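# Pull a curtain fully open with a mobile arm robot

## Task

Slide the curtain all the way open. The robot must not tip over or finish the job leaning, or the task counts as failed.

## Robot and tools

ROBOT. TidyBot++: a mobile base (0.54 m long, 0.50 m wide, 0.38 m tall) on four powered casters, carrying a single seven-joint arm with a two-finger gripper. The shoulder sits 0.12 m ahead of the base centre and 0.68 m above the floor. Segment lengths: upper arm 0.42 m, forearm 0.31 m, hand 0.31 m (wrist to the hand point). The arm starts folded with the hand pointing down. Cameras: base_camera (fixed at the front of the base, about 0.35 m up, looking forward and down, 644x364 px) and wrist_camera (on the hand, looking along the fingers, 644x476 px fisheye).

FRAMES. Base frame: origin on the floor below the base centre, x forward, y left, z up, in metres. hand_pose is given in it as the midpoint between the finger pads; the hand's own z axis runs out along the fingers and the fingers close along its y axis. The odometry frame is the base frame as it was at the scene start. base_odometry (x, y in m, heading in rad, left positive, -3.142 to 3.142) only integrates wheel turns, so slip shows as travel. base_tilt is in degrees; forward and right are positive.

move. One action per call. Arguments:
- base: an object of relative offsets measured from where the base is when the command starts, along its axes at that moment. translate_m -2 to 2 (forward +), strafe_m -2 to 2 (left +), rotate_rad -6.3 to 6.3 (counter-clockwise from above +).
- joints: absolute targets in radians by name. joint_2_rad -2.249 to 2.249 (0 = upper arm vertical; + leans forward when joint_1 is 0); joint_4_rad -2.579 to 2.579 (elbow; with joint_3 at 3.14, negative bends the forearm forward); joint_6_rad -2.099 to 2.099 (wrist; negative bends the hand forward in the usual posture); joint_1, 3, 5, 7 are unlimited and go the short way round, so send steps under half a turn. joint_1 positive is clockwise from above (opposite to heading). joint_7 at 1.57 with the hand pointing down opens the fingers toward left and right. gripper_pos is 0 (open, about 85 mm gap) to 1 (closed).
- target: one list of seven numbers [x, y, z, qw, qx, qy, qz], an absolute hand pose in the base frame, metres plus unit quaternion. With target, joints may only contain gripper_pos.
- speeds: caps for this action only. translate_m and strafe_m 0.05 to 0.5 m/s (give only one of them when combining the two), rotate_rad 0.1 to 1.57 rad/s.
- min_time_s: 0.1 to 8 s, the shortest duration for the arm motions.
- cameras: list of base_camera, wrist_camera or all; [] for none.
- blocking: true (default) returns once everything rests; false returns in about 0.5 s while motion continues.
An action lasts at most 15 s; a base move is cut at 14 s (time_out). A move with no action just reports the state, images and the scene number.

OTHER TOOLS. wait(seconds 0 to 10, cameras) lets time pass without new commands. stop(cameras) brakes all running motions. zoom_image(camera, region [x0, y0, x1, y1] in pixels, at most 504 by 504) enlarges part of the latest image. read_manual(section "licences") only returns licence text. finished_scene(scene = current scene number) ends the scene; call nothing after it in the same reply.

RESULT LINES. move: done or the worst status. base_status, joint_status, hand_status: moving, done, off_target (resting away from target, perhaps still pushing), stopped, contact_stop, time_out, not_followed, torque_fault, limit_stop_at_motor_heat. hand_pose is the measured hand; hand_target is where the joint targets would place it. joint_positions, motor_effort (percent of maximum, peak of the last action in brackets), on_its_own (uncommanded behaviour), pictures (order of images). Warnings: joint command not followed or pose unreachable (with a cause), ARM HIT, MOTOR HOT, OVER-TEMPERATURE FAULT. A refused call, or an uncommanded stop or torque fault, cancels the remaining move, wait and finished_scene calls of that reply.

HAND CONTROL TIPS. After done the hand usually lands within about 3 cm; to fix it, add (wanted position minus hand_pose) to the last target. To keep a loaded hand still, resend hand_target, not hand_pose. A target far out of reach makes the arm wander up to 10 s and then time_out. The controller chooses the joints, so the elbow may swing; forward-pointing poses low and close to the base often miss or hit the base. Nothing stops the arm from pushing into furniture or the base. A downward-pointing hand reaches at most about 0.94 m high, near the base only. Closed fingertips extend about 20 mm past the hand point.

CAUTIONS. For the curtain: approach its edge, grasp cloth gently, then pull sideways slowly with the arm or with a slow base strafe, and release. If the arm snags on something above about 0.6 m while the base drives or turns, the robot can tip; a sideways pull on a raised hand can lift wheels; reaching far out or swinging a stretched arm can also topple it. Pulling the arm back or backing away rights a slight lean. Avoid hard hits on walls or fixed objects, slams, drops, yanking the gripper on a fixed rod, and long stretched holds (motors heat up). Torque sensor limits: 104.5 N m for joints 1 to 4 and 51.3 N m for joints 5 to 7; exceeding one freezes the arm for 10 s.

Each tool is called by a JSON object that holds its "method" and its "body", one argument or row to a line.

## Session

{"method": "move", "body": {
  "joints": {"joint_1_rad": 0.0, "joint_2_rad": -0.33, "joint_3_rad": 3.14, "joint_4_rad": -2.4, "joint_5_rad": 0, "joint_6_rad": 0.9, "joint_7_rad": 1.57},
  "cameras": ["all"]
}}

{"method": "move", "body": {
  "base": {"rotate_rad": 1.57},
  "cameras": ["all"]
}}

Scene clock: 2.30 s.
move: done
base_odometry: x=+0.000 y=+0.000 heading=+0.000
base_tilt: forward=+0.1 right=+0.3
base_status: not commanded
joint_positions: joint_1_rad=-0.017 joint_2_rad=-0.358 joint_3_rad=+3.136 joint_4_rad=-2.417 joint_5_rad=+0.005 joint_6_rad=+0.803 joint_7_rad=+1.547 gripper_pos=+0.000
joint_status: all done
motor_effort: joint_1_rad=+0(1) joint_2_rad=-6(7) joint_3_rad=+0(2) joint_4_rad=+17(18) joint_5_rad=-1(2) joint_6_rad=+9(10) joint_7_rad=-1(2)
hand_pose: x=+0.5451 y=+0.0125 z=+1.0245 quat_wxyz=(-0.018, +0.588, +0.003, +0.809) (m; base frame)
hand_target: x=+0.5453 y=+0.0022 z=+1.0508 quat_wxyz=(-0.001, +0.552, +0.000, +0.834) (m; base frame)
hand_status: not commanded
pictures: base_camera, wrist_camera
camera_calibration:
wrist_camera: T_world_to_cam=[[0.0314137, -0.998953, -0.0332558, 0.0303903], [0.315805, 0.0414878, -0.947917, 0.858379], [0.948304, 0.0192752, 0.316778, -0.708454], [0, 0, 0, 1]] pos_world=[0.399794, 0.00840185, 1.0391]

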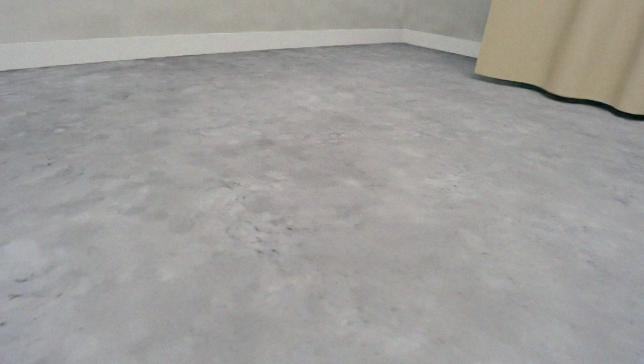

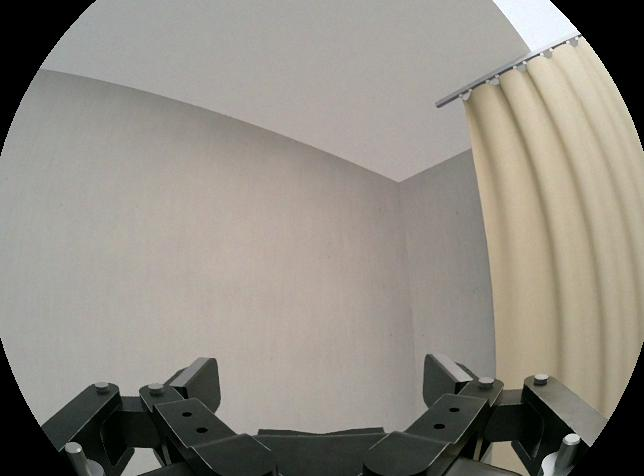

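Scene clock: 4.60 s.
move: done
base_odometry: x=+0.000 y=+0.000 heading=+1.569
base_tilt: forward=+0.0 right=+0.3
base_status: done
joint_positions: joint_1_rad=-0.012 joint_2_rad=-0.356 joint_3_rad=+3.136 joint_4_rad=-2.417 joint_5_rad=+0.005 joint_6_rad=+0.803 joint_7_rad=+1.547 gripper_pos=+0.000
joint_status: not commanded
motor_effort: joint_1_rad=+1(1) joint_2_rad=-7(8) joint_3_rad=+1(2) joint_4_rad=+17(18) joint_5_rad=-1(2) joint_6_rad=+9(10) joint_7_rad=-1(1)
hand_pose: x=+0.5458 y=+0.0103 z=+1.0238 quat_wxyz=(-0.016, +0.588, +0.001, +0.808) (m; base frame)
hand_target: x=+0.5453 y=+0.0022 z=+1.0508 quat_wxyz=(-0.001, +0.552, +0.000, +0.834) (m; base frame)
hand_status: not commanded
pictures: base_camera, wrist_camera
camera_calibration:
wrist_camera: T_world_to_cam=[[0.0262086, -0.999104, -0.0332451, 0.0310258], [0.314512, 0.0398089, -0.948418, 0.858694], [0.948891, 0.0144007, 0.315274, -0.707553], [0, 0, 0, 1]] pos_world=[0.400508, 0.00700357, 1.03851]

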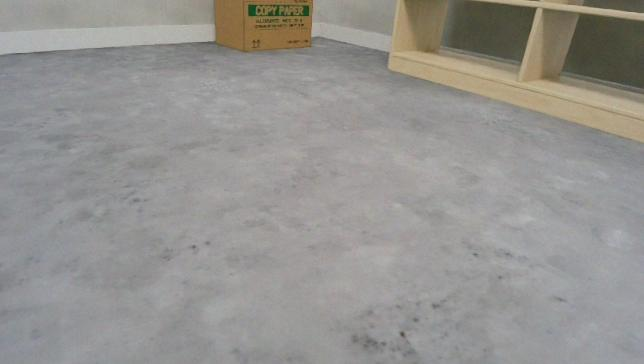

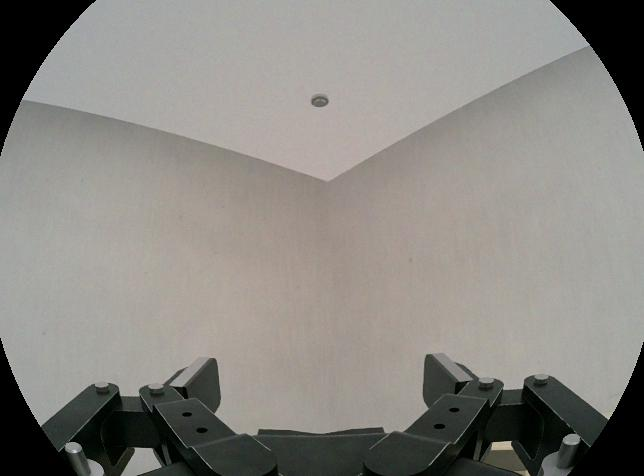

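{"method": "move", "body": {
  "base": {"rotate_rad": -2.4},
  "cameras": ["all"]
}}

Scene clock: 16.37 s.
move: done
base_odometry: x=+0.000 y=+0.000 heading=-0.830
base_tilt: forward=+0.0 right=+0.3
base_status: done
joint_positions: joint_1_rad=-0.009 joint_2_rad=-0.355 joint_3_rad=+3.137 joint_4_rad=-2.417 joint_5_rad=+0.005 joint_6_rad=+0.804 joint_7_rad=+1.547 gripper_pos=+0.000
joint_status: not commanded
motor_effort: joint_1_rad=+0(1) joint_2_rad=-6(8) joint_3_rad=+1(2) joint_4_rad=+16(18) joint_5_rad=+0(2) joint_6_rad=+8(10) joint_7_rad=-1(1)
hand_pose: x=+0.5461 y=+0.0089 z=+1.0235 quat_wxyz=(-0.014, +0.589, +0.000, +0.808) (m; base frame)
hand_target: x=+0.5453 y=+0.0022 z=+1.0508 quat_wxyz=(-0.001, +0.552, +0.000, +0.834) (m; base frame)
hand_status: not commanded
pictures: base_camera, wrist_camera
camera_calibration:
wrist_camera: T_world_to_cam=[[0.022992, -0.999177, -0.0334221, 0.0314892], [0.314048, 0.0389571, -0.948607, 0.85893], [0.949129, 0.0113143, 0.314685, -0.707264], [0, 0, 0, 1]] pos_world=[0.400815, 0.00600399, 1.03841]

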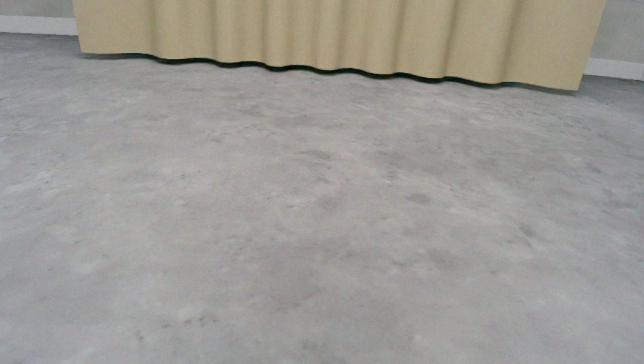

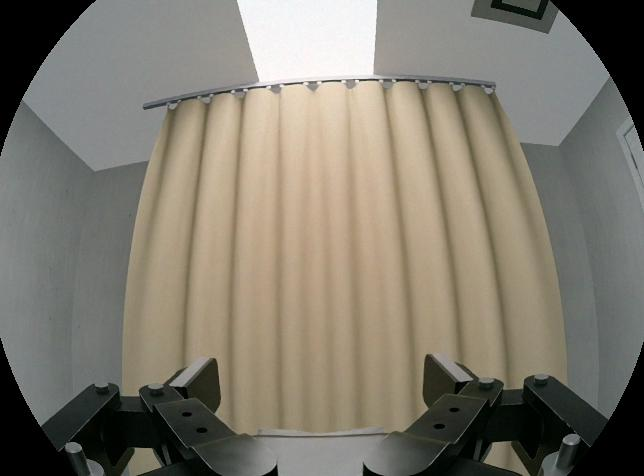

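{"method": "move", "body": {
  "base": {"rotate_rad": -0.03},
  "joints": {"joint_1_rad": 0.0, "joint_2_rad": 0.6, "joint_3_rad": 3.14, "joint_4_rad": -0.55, "joint_5_rad": 1.64, "joint_6_rad": -1.64, "joint_7_rad": 0.42},
  "cameras": []
}}

{"method": "move", "body": {
  "base": {"strafe_m": 1.31, "translate_m": 0.85},
  "cameras": ["all"]
}}

Scene clock: 40.97 s.
move: done
base_odometry: x=+0.000 y=+0.000 heading=-0.859
base_tilt: forward=+0.1 right=+0.4
base_status: done
joint_positions: joint_1_rad=-0.007 joint_2_rad=+0.548 joint_3_rad=+3.138 joint_4_rad=-0.575 joint_5_rad=+1.569 joint_6_rad=-1.556 joint_7_rad=+0.465 gripper_pos=+0.000
joint_status: all done
motor_effort: joint_1_rad=+0(2) joint_2_rad=-31(32) joint_3_rad=+2(3) joint_4_rad=+13(20) joint_5_rad=+8(9) joint_6_rad=+4(10) joint_7_rad=-1(2)
hand_pose: x=+0.6294 y=-0.3059 z=+1.1776 quat_wxyz=(+0.499, +0.510, -0.489, +0.503) (m; base frame)
hand_target: x=+0.6156 y=-0.3086 z=+1.1677 quat_wxyz=(+0.530, +0.468, -0.514, +0.486) (m; base frame)
hand_status: not commanded
pictures: none
No camera images: "cameras" was empty.

Scene clock: 45.50 s.
move: done
base_odometry: x=+1.547 y=+0.212 heading=-0.860
base_tilt: forward=+0.1 right=+0.3
base_status: done
joint_positions: joint_1_rad=-0.001 joint_2_rad=+0.556 joint_3_rad=+3.138 joint_4_rad=-0.574 joint_5_rad=+1.573 joint_6_rad=-1.561 joint_7_rad=+0.464 gripper_pos=+0.000
joint_status: not commanded
motor_effort: joint_1_rad=+1(3) joint_2_rad=-31(33) joint_3_rad=+2(3) joint_4_rad=+13(14) joint_5_rad=+8(9) joint_6_rad=+3(5) joint_7_rad=-1(1)
hand_pose: x=+0.6296 y=-0.3088 z=+1.1742 quat_wxyz=(+0.503, +0.508, -0.490, +0.498) (m; base frame)
hand_target: x=+0.6156 y=-0.3086 z=+1.1677 quat_wxyz=(+0.530, +0.468, -0.514, +0.486) (m; base frame)
hand_status: not commanded
pictures: base_camera, wrist_camera
camera_calibration:
wrist_camera: T_world_to_cam=[[-0.999941, -0.00786117, 0.00750046, 0.619285], [-0.00740352, -0.012289, -0.999897, 1.23486], [0.00795253, -0.999894, 0.0122301, -0.194939], [0, 0, 0, 1]] pos_world=[0.629941, -0.174875, 1.23247]

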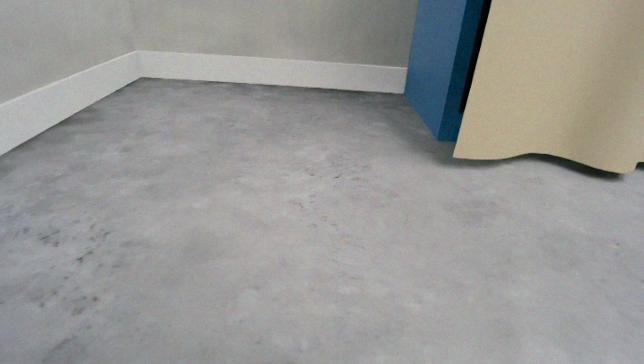

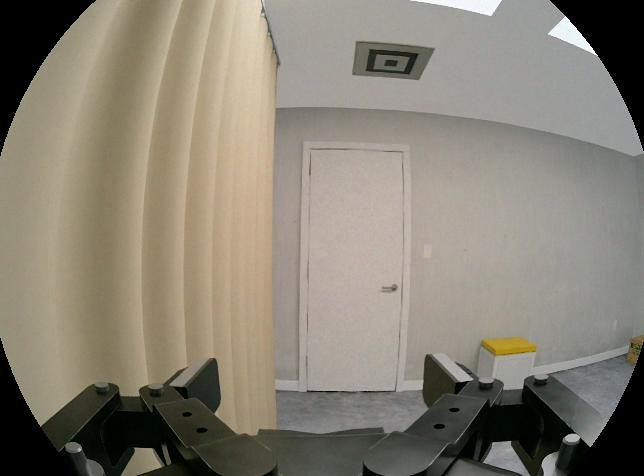

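{"method": "move", "body": {
  "base": {"strafe_m": 0.13}
}}

{"method": "move", "body": {
  "base": {"translate_m": 0.24},
  "speeds": {"translate_m": 0.25},
  "cameras": ["all"]
}}

Scene clock: 67.10 s.
move: done
base_odometry: x=+1.646 y=+0.297 heading=-0.860
base_tilt: forward=+0.1 right=+0.3
base_status: done
joint_positions: joint_1_rad=-0.007 joint_2_rad=+0.556 joint_3_rad=+3.138 joint_4_rad=-0.574 joint_5_rad=+1.573 joint_6_rad=-1.561 joint_7_rad=+0.464 gripper_pos=+0.000
joint_status: not commanded
motor_effort: joint_1_rad=+0(4) joint_2_rad=-32(33) joint_3_rad=+2(3) joint_4_rad=+14(14) joint_5_rad=+8(9) joint_6_rad=+3(5) joint_7_rad=-1(1)
hand_pose: x=+0.6312 y=-0.3059 z=+1.1743 quat_wxyz=(+0.502, +0.509, -0.489, +0.500) (m; base frame)
hand_target: x=+0.6156 y=-0.3086 z=+1.1677 quat_wxyz=(+0.530, +0.468, -0.514, +0.486) (m; base frame)
hand_status: not commanded
pictures: none

Scene clock: 68.80 s.
move: done
base_odometry: x=+1.803 y=+0.115 heading=-0.859
base_tilt: forward=+0.1 right=+0.3
base_status: done
joint_positions: joint_1_rad=-0.006 joint_2_rad=+0.568 joint_3_rad=+3.138 joint_4_rad=-0.571 joint_5_rad=+1.576 joint_6_rad=-1.564 joint_7_rad=+0.464 gripper_pos=+0.000
joint_status: not commanded
motor_effort: joint_1_rad=+0(1) joint_2_rad=-31(35) joint_3_rad=+3(3) joint_4_rad=+13(15) joint_5_rad=+8(9) joint_6_rad=+4(5) joint_7_rad=-1(1)
hand_pose: x=+0.6355 y=-0.3063 z=+1.1693 quat_wxyz=(+0.506, +0.510, -0.487, +0.497) (m; base frame)
hand_target: x=+0.6156 y=-0.3086 z=+1.1677 quat_wxyz=(+0.530, +0.468, -0.514, +0.486) (m; base frame)
hand_status: not commanded
pictures: base_camera, wrist_camera
camera_calibration:
wrist_camera: T_world_to_cam=[[-0.999819, -0.00846136, 0.0170155, 0.613917], [-0.0168928, -0.0143675, -0.999754, 1.23513], [0.00870374, -0.999861, 0.014222, -0.195135], [0, 0, 0, 1]] pos_world=[0.636369, -0.172167, 1.22715]

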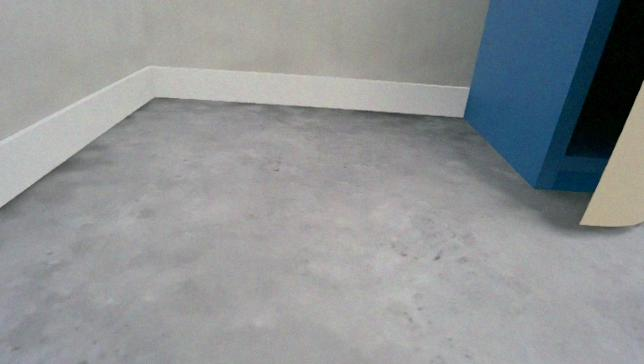

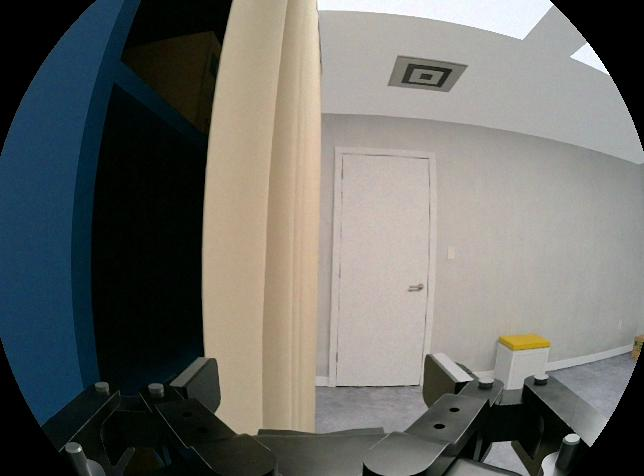

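{"method": "move", "body": {
  "base": {"translate_m": 0.08},
  "speeds": {"translate_m": 0.25}
}}

{"method": "move", "body": {
  "base": {"strafe_m": -0.12},
  "speeds": {"strafe_m": 0.25},
  "cameras": ["all"]
}}

Scene clock: 86.00 s.
move: done
base_odometry: x=+1.855 y=+0.054 heading=-0.859
base_tilt: forward=+0.1 right=+0.3
base_status: done
joint_positions: joint_1_rad=-0.006 joint_2_rad=+0.578 joint_3_rad=+3.138 joint_4_rad=-0.570 joint_5_rad=+1.578 joint_6_rad=-1.566 joint_7_rad=+0.464 gripper_pos=+0.000
joint_status: not commanded
motor_effort: joint_1_rad=+1(1) joint_2_rad=-33(36) joint_3_rad=+2(3) joint_4_rad=+13(15) joint_5_rad=+8(9) joint_6_rad=+4(5) joint_7_rad=-1(1)
hand_pose: x=+0.6393 y=-0.3064 z=+1.1648 quat_wxyz=(+0.509, +0.511, -0.485, +0.494) (m; base frame)
hand_target: x=+0.6156 y=-0.3086 z=+1.1677 quat_wxyz=(+0.530, +0.468, -0.514, +0.486) (m; base frame)
hand_status: not commanded
pictures: none

Scene clock: 87.33 s.
move: done
base_odometry: x=+1.765 y=-0.024 heading=-0.859
base_tilt: forward=+0.1 right=+0.3
base_status: done
joint_positions: joint_1_rad=+0.005 joint_2_rad=+0.578 joint_3_rad=+3.138 joint_4_rad=-0.570 joint_5_rad=+1.578 joint_6_rad=-1.566 joint_7_rad=+0.464 gripper_pos=+0.000
joint_status: not commanded
motor_effort: joint_1_rad=+0(3) joint_2_rad=-32(33) joint_3_rad=+2(4) joint_4_rad=+13(14) joint_5_rad=+8(9) joint_6_rad=+4(5) joint_7_rad=-1(1)
hand_pose: x=+0.6358 y=-0.3122 z=+1.1649 quat_wxyz=(+0.512, +0.508, -0.488, +0.491) (m; base frame)
hand_target: x=+0.6156 y=-0.3086 z=+1.1677 quat_wxyz=(+0.530, +0.468, -0.514, +0.486) (m; base frame)
hand_status: not commanded
pictures: base_camera, wrist_camera
camera_calibration:
wrist_camera: T_world_to_cam=[[-0.999667, 0.00534146, 0.0252338, 0.608871], [-0.0253108, -0.0148836, -0.999569, 1.23564], [-0.00496359, -0.999875, 0.0150139, -0.193252], [0, 0, 0, 1]] pos_world=[0.638984, -0.178089, 1.22264]

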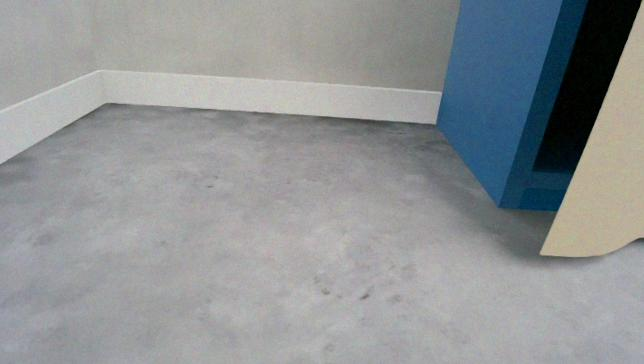

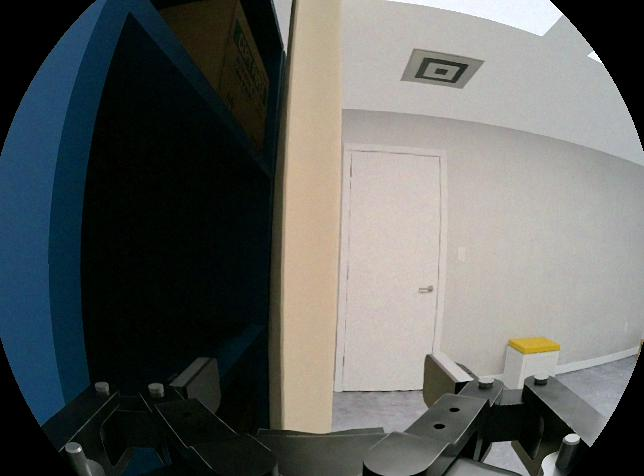

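{"method": "move", "body": {
  "base": {"strafe_m": -0.085},
  "speeds": {"strafe_m": 0.15}
}}

{"method": "move", "body": {
  "joints": {"gripper_pos": 1},
  "cameras": ["wrist_camera"]
}}

{"method": "zoom_image", "body": {
  "camera": "wrist_camera",
  "region": [230, 320, 420, 476]
}}

Scene clock: 105.20 s.
move: done
base_odometry: x=+1.700 y=-0.080 heading=-0.858
base_tilt: forward=+0.1 right=+0.3
base_status: done
joint_positions: joint_1_rad=+0.003 joint_2_rad=+0.578 joint_3_rad=+3.138 joint_4_rad=-0.570 joint_5_rad=+1.578 joint_6_rad=-1.566 joint_7_rad=+0.464 gripper_pos=+0.000
joint_status: not commanded
motor_effort: joint_1_rad=+0(4) joint_2_rad=-31(32) joint_3_rad=+2(3) joint_4_rad=+13(14) joint_5_rad=+8(9) joint_6_rad=+5(5) joint_7_rad=-1(1)
hand_pose: x=+0.6364 y=-0.3113 z=+1.1649 quat_wxyz=(+0.511, +0.509, -0.488, +0.492) (m; base frame)
hand_target: x=+0.6156 y=-0.3086 z=+1.1677 quat_wxyz=(+0.530, +0.468, -0.514, +0.486) (m; base frame)
hand_status: not commanded
pictures: none

Scene clock: 106.30 s.
move: done
base_odometry: x=+1.700 y=-0.080 heading=-0.858
base_tilt: forward=+0.1 right=+0.3
base_status: not commanded
joint_positions: joint_1_rad=+0.003 joint_2_rad=+0.578 joint_3_rad=+3.138 joint_4_rad=-0.570 joint_5_rad=+1.578 joint_6_rad=-1.566 joint_7_rad=+0.464 gripper_pos=+0.990
joint_status: all done
motor_effort: joint_1_rad=+0(1) joint_2_rad=-31(33) joint_3_rad=+2(3) joint_4_rad=+13(14) joint_5_rad=+8(8) joint_6_rad=+4(5) joint_7_rad=-1(1)
hand_pose: x=+0.6364 y=-0.3113 z=+1.1649 quat_wxyz=(+0.511, +0.509, -0.488, +0.492) (m; base frame)
hand_target: x=+0.6156 y=-0.3086 z=+1.1677 quat_wxyz=(+0.530, +0.468, -0.514, +0.486) (m; base frame)
hand_status: not commanded
pictures: wrist_camera
camera_calibration:
wrist_camera: T_world_to_cam=[[-0.999675, 0.0035421, 0.0252316, 0.608856], [-0.0252818, -0.0149292, -0.999569, 1.23563], [-0.00316389, -0.999882, 0.0150139, -0.193499], [0, 0, 0, 1]] pos_world=[0.639285, -0.177186, 1.22264]

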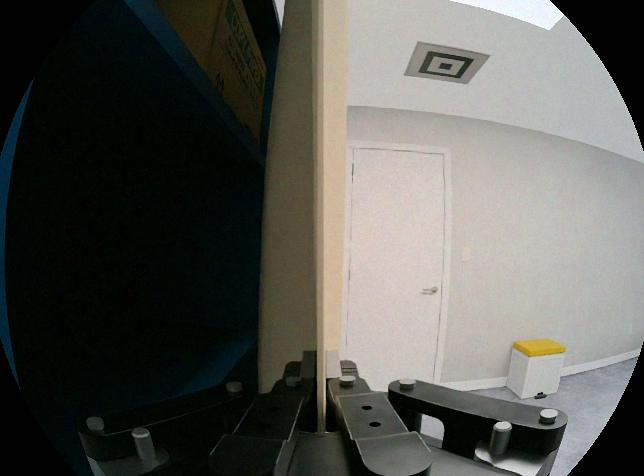

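Scaled by 2.653.

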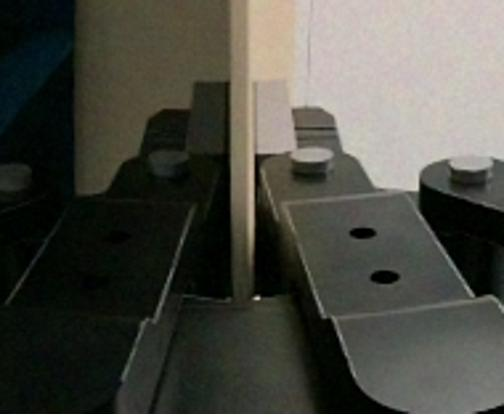

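{"method": "move", "body": {
  "base": {"strafe_m": -1.55},
  "speeds": {"strafe_m": 0.15},
  "cameras": ["wrist_camera"]
}}

Scene clock: 129.07 s.
move: done
base_odometry: x=+0.527 y=-1.093 heading=-0.858
base_tilt: forward=+0.1 right=+0.3
base_status: done
joint_positions: joint_1_rad=-0.013 joint_2_rad=+0.578 joint_3_rad=+3.139 joint_4_rad=-0.547 joint_5_rad=+1.662 joint_6_rad=-1.566 joint_7_rad=+0.464 gripper_pos=+0.990
joint_status: not commanded
motor_effort: joint_1_rad=+4(6) joint_2_rad=-25(34) joint_3_rad=+1(4) joint_4_rad=+9(14) joint_5_rad=-1(10) joint_6_rad=+1(5) joint_7_rad=-1(2)
hand_pose: x=+0.6269 y=-0.3018 z=+1.1951 quat_wxyz=(+0.530, +0.478, -0.479, +0.511) (m; base frame)
hand_target: x=+0.6156 y=-0.3086 z=+1.1677 quat_wxyz=(+0.530, +0.468, -0.514, +0.486) (m; base frame)
hand_status: not commanded
pictures: wrist_camera
camera_calibration:
wrist_camera: T_world_to_cam=[[-0.999705, 0.0242944, 0.000800797, 0.634102], [-0.0030123, -0.0911297, -0.995834, 1.22433], [-0.0241203, -0.995543, 0.091176, -0.261123], [0, 0, 0, 1]] pos_world=[0.631304, -0.163792, 1.24253]

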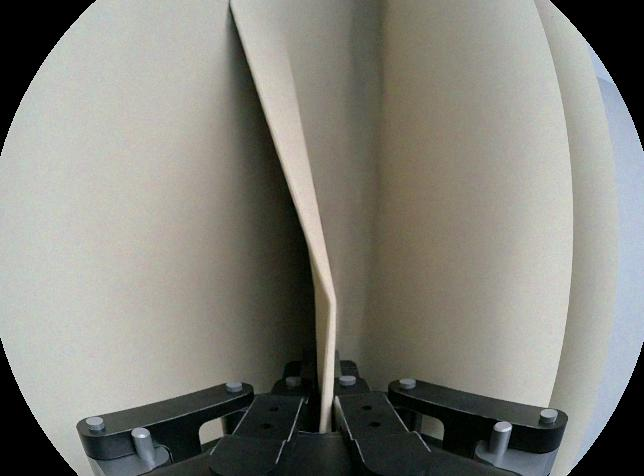

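{"method": "move", "body": {
  "base": {"strafe_m": -0.35},
  "speeds": {"strafe_m": 0.13},
  "cameras": ["all"]
}}

Scene clock: 135.77 s.
move: done
base_odometry: x=+0.262 y=-1.322 heading=-0.858
base_tilt: forward=+0.1 right=+0.3
base_status: done
joint_positions: joint_1_rad=-0.034 joint_2_rad=+0.572 joint_3_rad=+3.141 joint_4_rad=-0.533 joint_5_rad=+1.701 joint_6_rad=-1.566 joint_7_rad=+0.464 gripper_pos=+0.990
joint_status: not commanded
motor_effort: joint_1_rad=+8(9) joint_2_rad=-21(26) joint_3_rad=+0(2) joint_4_rad=+8(10) joint_5_rad=-7(9) joint_6_rad=-2(3) joint_7_rad=-2(2)
hand_pose: x=+0.6215 y=-0.2907 z=+1.2129 quat_wxyz=(+0.532, +0.464, -0.475, +0.525) (m; base frame)
hand_target: x=+0.6156 y=-0.3086 z=+1.1677 quat_wxyz=(+0.530, +0.468, -0.514, +0.486) (m; base frame)
hand_status: not commanded
pictures: base_camera, wrist_camera
camera_calibration:
wrist_camera: T_world_to_cam=[[-0.999535, 0.0223185, -0.0207546, 0.65388], [0.0177797, -0.126094, -0.991859, 1.21521], [-0.0247539, -0.991767, 0.125638, -0.292023], [0, 0, 0, 1]] pos_world=[0.624741, -0.150982, 1.25558]

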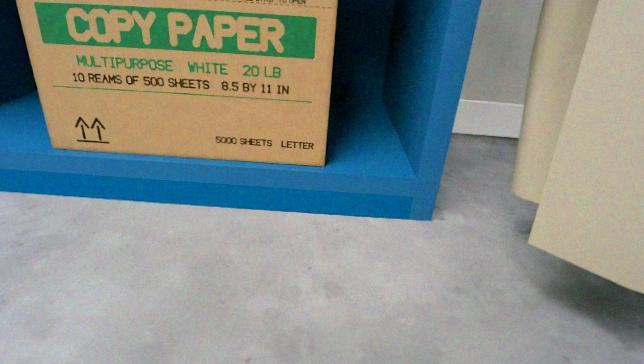

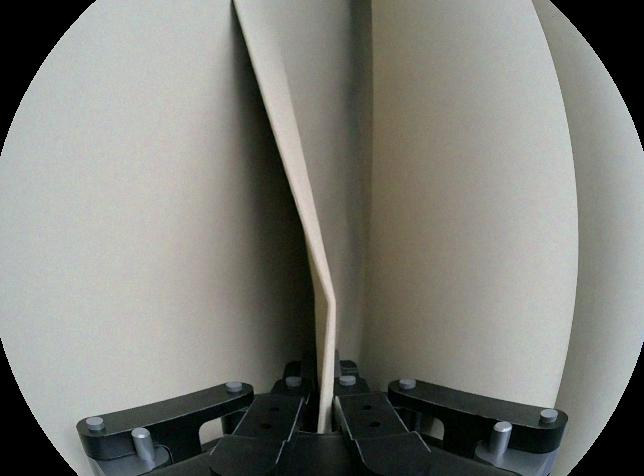

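{"method": "move", "body": {
  "base": {"strafe_m": -0.15},
  "speeds": {"strafe_m": 0.12},
  "cameras": ["all"]
}}

Scene clock: 145.80 s.
move: done
base_odometry: x=+0.149 y=-1.420 heading=-0.857
base_tilt: forward=+0.1 right=+0.3
base_status: done
joint_positions: joint_1_rad=-0.068 joint_2_rad=+0.548 joint_3_rad=+3.143 joint_4_rad=-0.523 joint_5_rad=+1.746 joint_6_rad=-1.566 joint_7_rad=+0.464 gripper_pos=+0.990
joint_status: not commanded
motor_effort: joint_1_rad=+14(15) joint_2_rad=-16(22) joint_3_rad=+0(2) joint_4_rad=+5(8) joint_5_rad=-15(17) joint_6_rad=-7(9) joint_7_rad=-2(3)
hand_pose: x=+0.6086 y=-0.2734 z=+1.2401 quat_wxyz=(+0.530, +0.446, -0.472, +0.545) (m; base frame)
hand_target: x=+0.6156 y=-0.3086 z=+1.1677 quat_wxyz=(+0.530, +0.468, -0.514, +0.486) (m; base frame)
hand_status: not commanded
pictures: base_camera, wrist_camera
camera_calibration:
wrist_camera: T_world_to_cam=[[-0.998242, 0.0106046, -0.0583052, 0.683725], [0.0557636, -0.164937, -0.984726, 1.20189], [-0.0200593, -0.986247, 0.164056, -0.327634], [0, 0, 0, 1]] pos_world=[0.60893, -0.132142, 1.27715]

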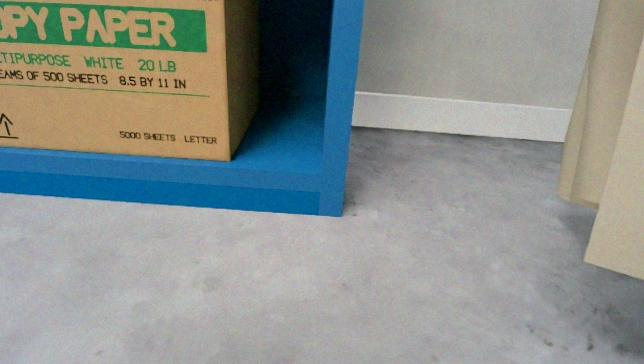

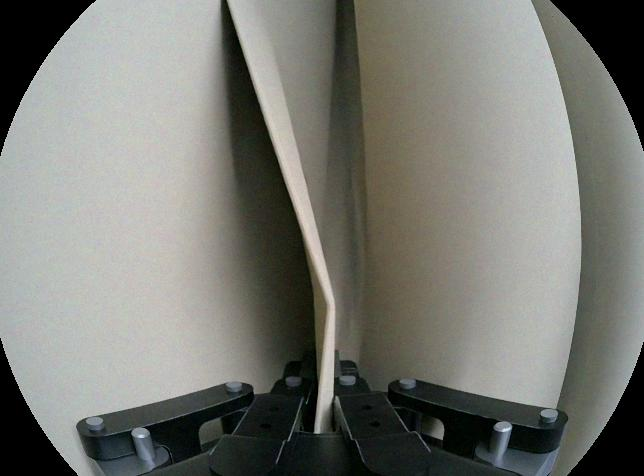

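{"method": "move", "body": {
  "base": {"strafe_m": -0.04},
  "speeds": {"strafe_m": 0.1}
}}

{"method": "move", "body": {
  "base": {"strafe_m": 0.28},
  "speeds": {"strafe_m": 0.2}
}}

{"method": "move", "body": {
  "joints": {"gripper_pos": 0}
}}

{"method": "move", "body": {
  "base": {"strafe_m": 0.35},
  "speeds": {"strafe_m": 0.25},
  "cameras": ["wrist_camera"]
}}

Scene clock: 155.80 s.
move: done
base_odometry: x=+0.119 y=-1.446 heading=-0.857
base_tilt: forward=+0.0 right=+0.3
base_status: done
joint_positions: joint_1_rad=-0.078 joint_2_rad=+0.541 joint_3_rad=+3.146 joint_4_rad=-0.519 joint_5_rad=+1.766 joint_6_rad=-1.566 joint_7_rad=+0.463 gripper_pos=+0.990
joint_status: not commanded
motor_effort: joint_1_rad=+15(18) joint_2_rad=-14(17) joint_3_rad=+0(1) joint_4_rad=+4(5) joint_5_rad=-18(20) joint_6_rad=-9(10) joint_7_rad=-2(3)
hand_pose: x=+0.6035 y=-0.2679 z=+1.2497 quat_wxyz=(+0.531, +0.438, -0.471, +0.552) (m; base frame)
hand_target: x=+0.6156 y=-0.3086 z=+1.1677 quat_wxyz=(+0.530, +0.468, -0.514, +0.486) (m; base frame)
hand_status: not commanded
pictures: none

Scene clock: 158.03 s.
move: done
base_odometry: x=+0.331 y=-1.263 heading=-0.857
base_tilt: forward=+0.1 right=+0.3
base_status: done
joint_positions: joint_1_rad=-0.019 joint_2_rad=+0.563 joint_3_rad=+3.146 joint_4_rad=-0.523 joint_5_rad=+1.677 joint_6_rad=-1.568 joint_7_rad=+0.463 gripper_pos=+0.990
joint_status: not commanded
motor_effort: joint_1_rad=+1(16) joint_2_rad=-32(33) joint_3_rad=+3(4) joint_4_rad=+13(14) joint_5_rad=+8(18) joint_6_rad=+6(9) joint_7_rad=-1(3)
hand_pose: x=+0.6118 y=-0.2999 z=+1.2141 quat_wxyz=(+0.526, +0.462, -0.488, +0.522) (m; base frame)
hand_target: x=+0.6156 y=-0.3086 z=+1.1677 quat_wxyz=(+0.530, +0.468, -0.514, +0.486) (m; base frame)
hand_status: not commanded
pictures: none

Scene clock: 159.13 s.
move: done
base_odometry: x=+0.331 y=-1.263 heading=-0.857
base_tilt: forward=+0.1 right=+0.3
base_status: not commanded
joint_positions: joint_1_rad=-0.019 joint_2_rad=+0.563 joint_3_rad=+3.146 joint_4_rad=-0.523 joint_5_rad=+1.677 joint_6_rad=-1.568 joint_7_rad=+0.463 gripper_pos=+0.000
joint_status: all done
motor_effort: joint_1_rad=+1(2) joint_2_rad=-30(32) joint_3_rad=+3(3) joint_4_rad=+12(14) joint_5_rad=+7(8) joint_6_rad=+4(6) joint_7_rad=-1(1)
hand_pose: x=+0.6118 y=-0.2999 z=+1.2141 quat_wxyz=(+0.526, +0.461, -0.488, +0.522) (m; base frame)
hand_target: x=+0.6156 y=-0.3086 z=+1.1677 quat_wxyz=(+0.530, +0.468, -0.514, +0.486) (m; base frame)
hand_status: not commanded
pictures: none

Scene clock: 161.30 s.
move: done
base_odometry: x=+0.596 y=-1.034 heading=-0.857
base_tilt: forward=+0.1 right=+0.3
base_status: done
joint_positions: joint_1_rad=-0.005 joint_2_rad=+0.563 joint_3_rad=+3.146 joint_4_rad=-0.523 joint_5_rad=+1.677 joint_6_rad=-1.568 joint_7_rad=+0.463 gripper_pos=+0.000
joint_status: not commanded
motor_effort: joint_1_rad=+0(4) joint_2_rad=-31(32) joint_3_rad=+2(3) joint_4_rad=+12(13) joint_5_rad=+8(8) joint_6_rad=+4(6) joint_7_rad=-1(1)
hand_pose: x=+0.6077 y=-0.3065 z=+1.2141 quat_wxyz=(+0.529, +0.458, -0.491, +0.518) (m; base frame)
hand_target: x=+0.6156 y=-0.3086 z=+1.1677 quat_wxyz=(+0.530, +0.468, -0.514, +0.486) (m; base frame)
hand_status: not commanded
pictures: wrist_camera
camera_calibration:
wrist_camera: T_world_to_cam=[[-0.998083, 0.0471279, -0.0401111, 0.670724], [0.0348692, -0.107218, -0.993624, 1.21219], [-0.051128, -0.993118, 0.105369, -0.267985], [0, 0, 0, 1]] pos_world=[0.613469, -0.167782, 1.2596]

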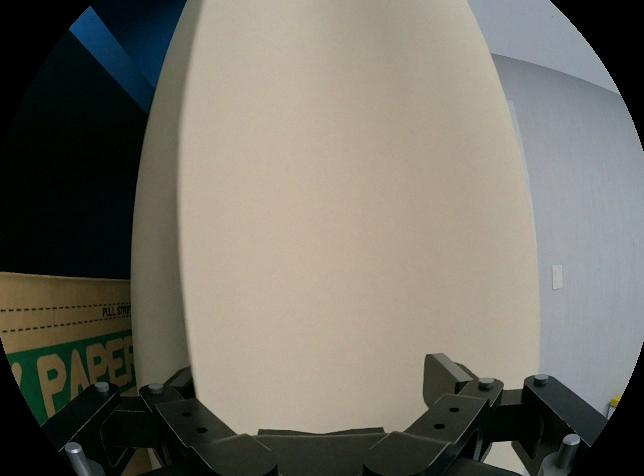

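{"method": "move", "body": {
  "base": {"strafe_m": 0.15, "translate_m": -0.3}
}}

{"method": "move", "body": {
  "base": {"translate_m": -0.9},
  "joints": {"joint_1_rad": 0, "joint_2_rad": -0.33, "joint_3_rad": 3.14, "joint_4_rad": -2.4, "joint_5_rad": 0, "joint_6_rad": 0.9, "joint_7_rad": 1.57},
  "cameras": ["wrist_camera"]
}}

Scene clock: 170.60 s.
move: done
base_odometry: x=+0.513 y=-0.708 heading=-0.857
base_tilt: forward=+0.1 right=+0.3
base_status: done
joint_positions: joint_1_rad=-0.005 joint_2_rad=+0.565 joint_3_rad=+3.146 joint_4_rad=-0.523 joint_5_rad=+1.677 joint_6_rad=-1.569 joint_7_rad=+0.463 gripper_pos=+0.000
joint_status: not commanded
motor_effort: joint_1_rad=+0(2) joint_2_rad=-30(34) joint_3_rad=+2(3) joint_4_rad=+13(14) joint_5_rad=+8(9) joint_6_rad=+5(5) joint_7_rad=-1(1)
hand_pose: x=+0.6086 y=-0.3066 z=+1.2129 quat_wxyz=(+0.530, +0.459, -0.491, +0.517) (m; base frame)
hand_target: x=+0.6156 y=-0.3086 z=+1.1677 quat_wxyz=(+0.530, +0.468, -0.514, +0.486) (m; base frame)
hand_status: not commanded
pictures: none

Scene clock: 174.23 s.
move: done
base_odometry: x=-0.077 y=-0.028 heading=-0.857
base_tilt: forward=+0.0 right=+0.3
base_status: done
joint_positions: joint_1_rad=-0.005 joint_2_rad=-0.297 joint_3_rad=+3.146 joint_4_rad=-2.362 joint_5_rad=+0.055 joint_6_rad=+0.801 joint_7_rad=+1.525 gripper_pos=+0.000
joint_status: all done
motor_effort: joint_1_rad=+0(2) joint_2_rad=-7(37) joint_3_rad=+1(3) joint_4_rad=+17(20) joint_5_rad=-1(10) joint_6_rad=+8(11) joint_7_rad=-1(2)
hand_pose: x=+0.5693 y=+0.0136 z=+1.0287 quat_wxyz=(-0.015, +0.591, +0.013, +0.806) (m; base frame)
hand_target: x=+0.5453 y=+0.0022 z=+1.0508 quat_wxyz=(-0.001, +0.552, +0.000, +0.834) (m; base frame)
hand_status: not commanded
pictures: wrist_camera
camera_calibration:
wrist_camera: T_world_to_cam=[[0.0402969, -0.999104, -0.0129166, 0.00495222], [0.308087, 0.0247213, -0.951037, 0.862429], [0.950504, 0.0343443, 0.308808, -0.726043], [0, 0, 0, 1]] pos_world=[0.424204, 0.00856288, 1.04447]

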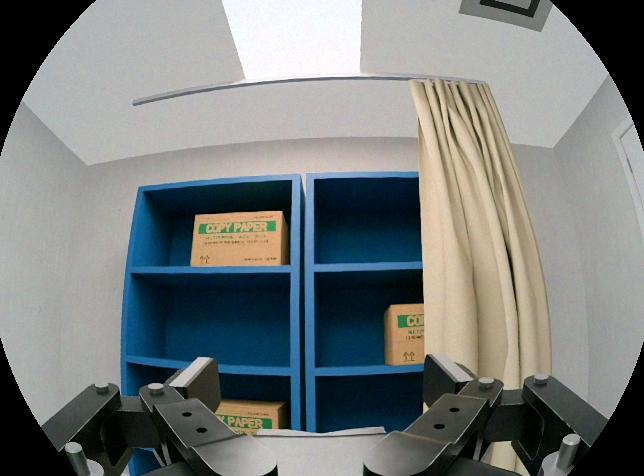

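{"method": "zoom_image", "body": {
  "camera": "wrist_camera",
  "region": [380, 60, 520, 160]
}}

Scaled by 3.600.

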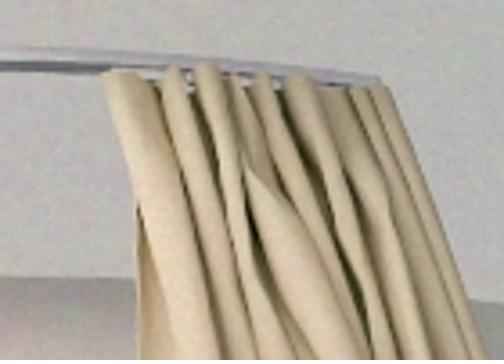

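{"method": "finished_scene", "body": {
  "scene": 3
}}

The scene is finished: the task was done.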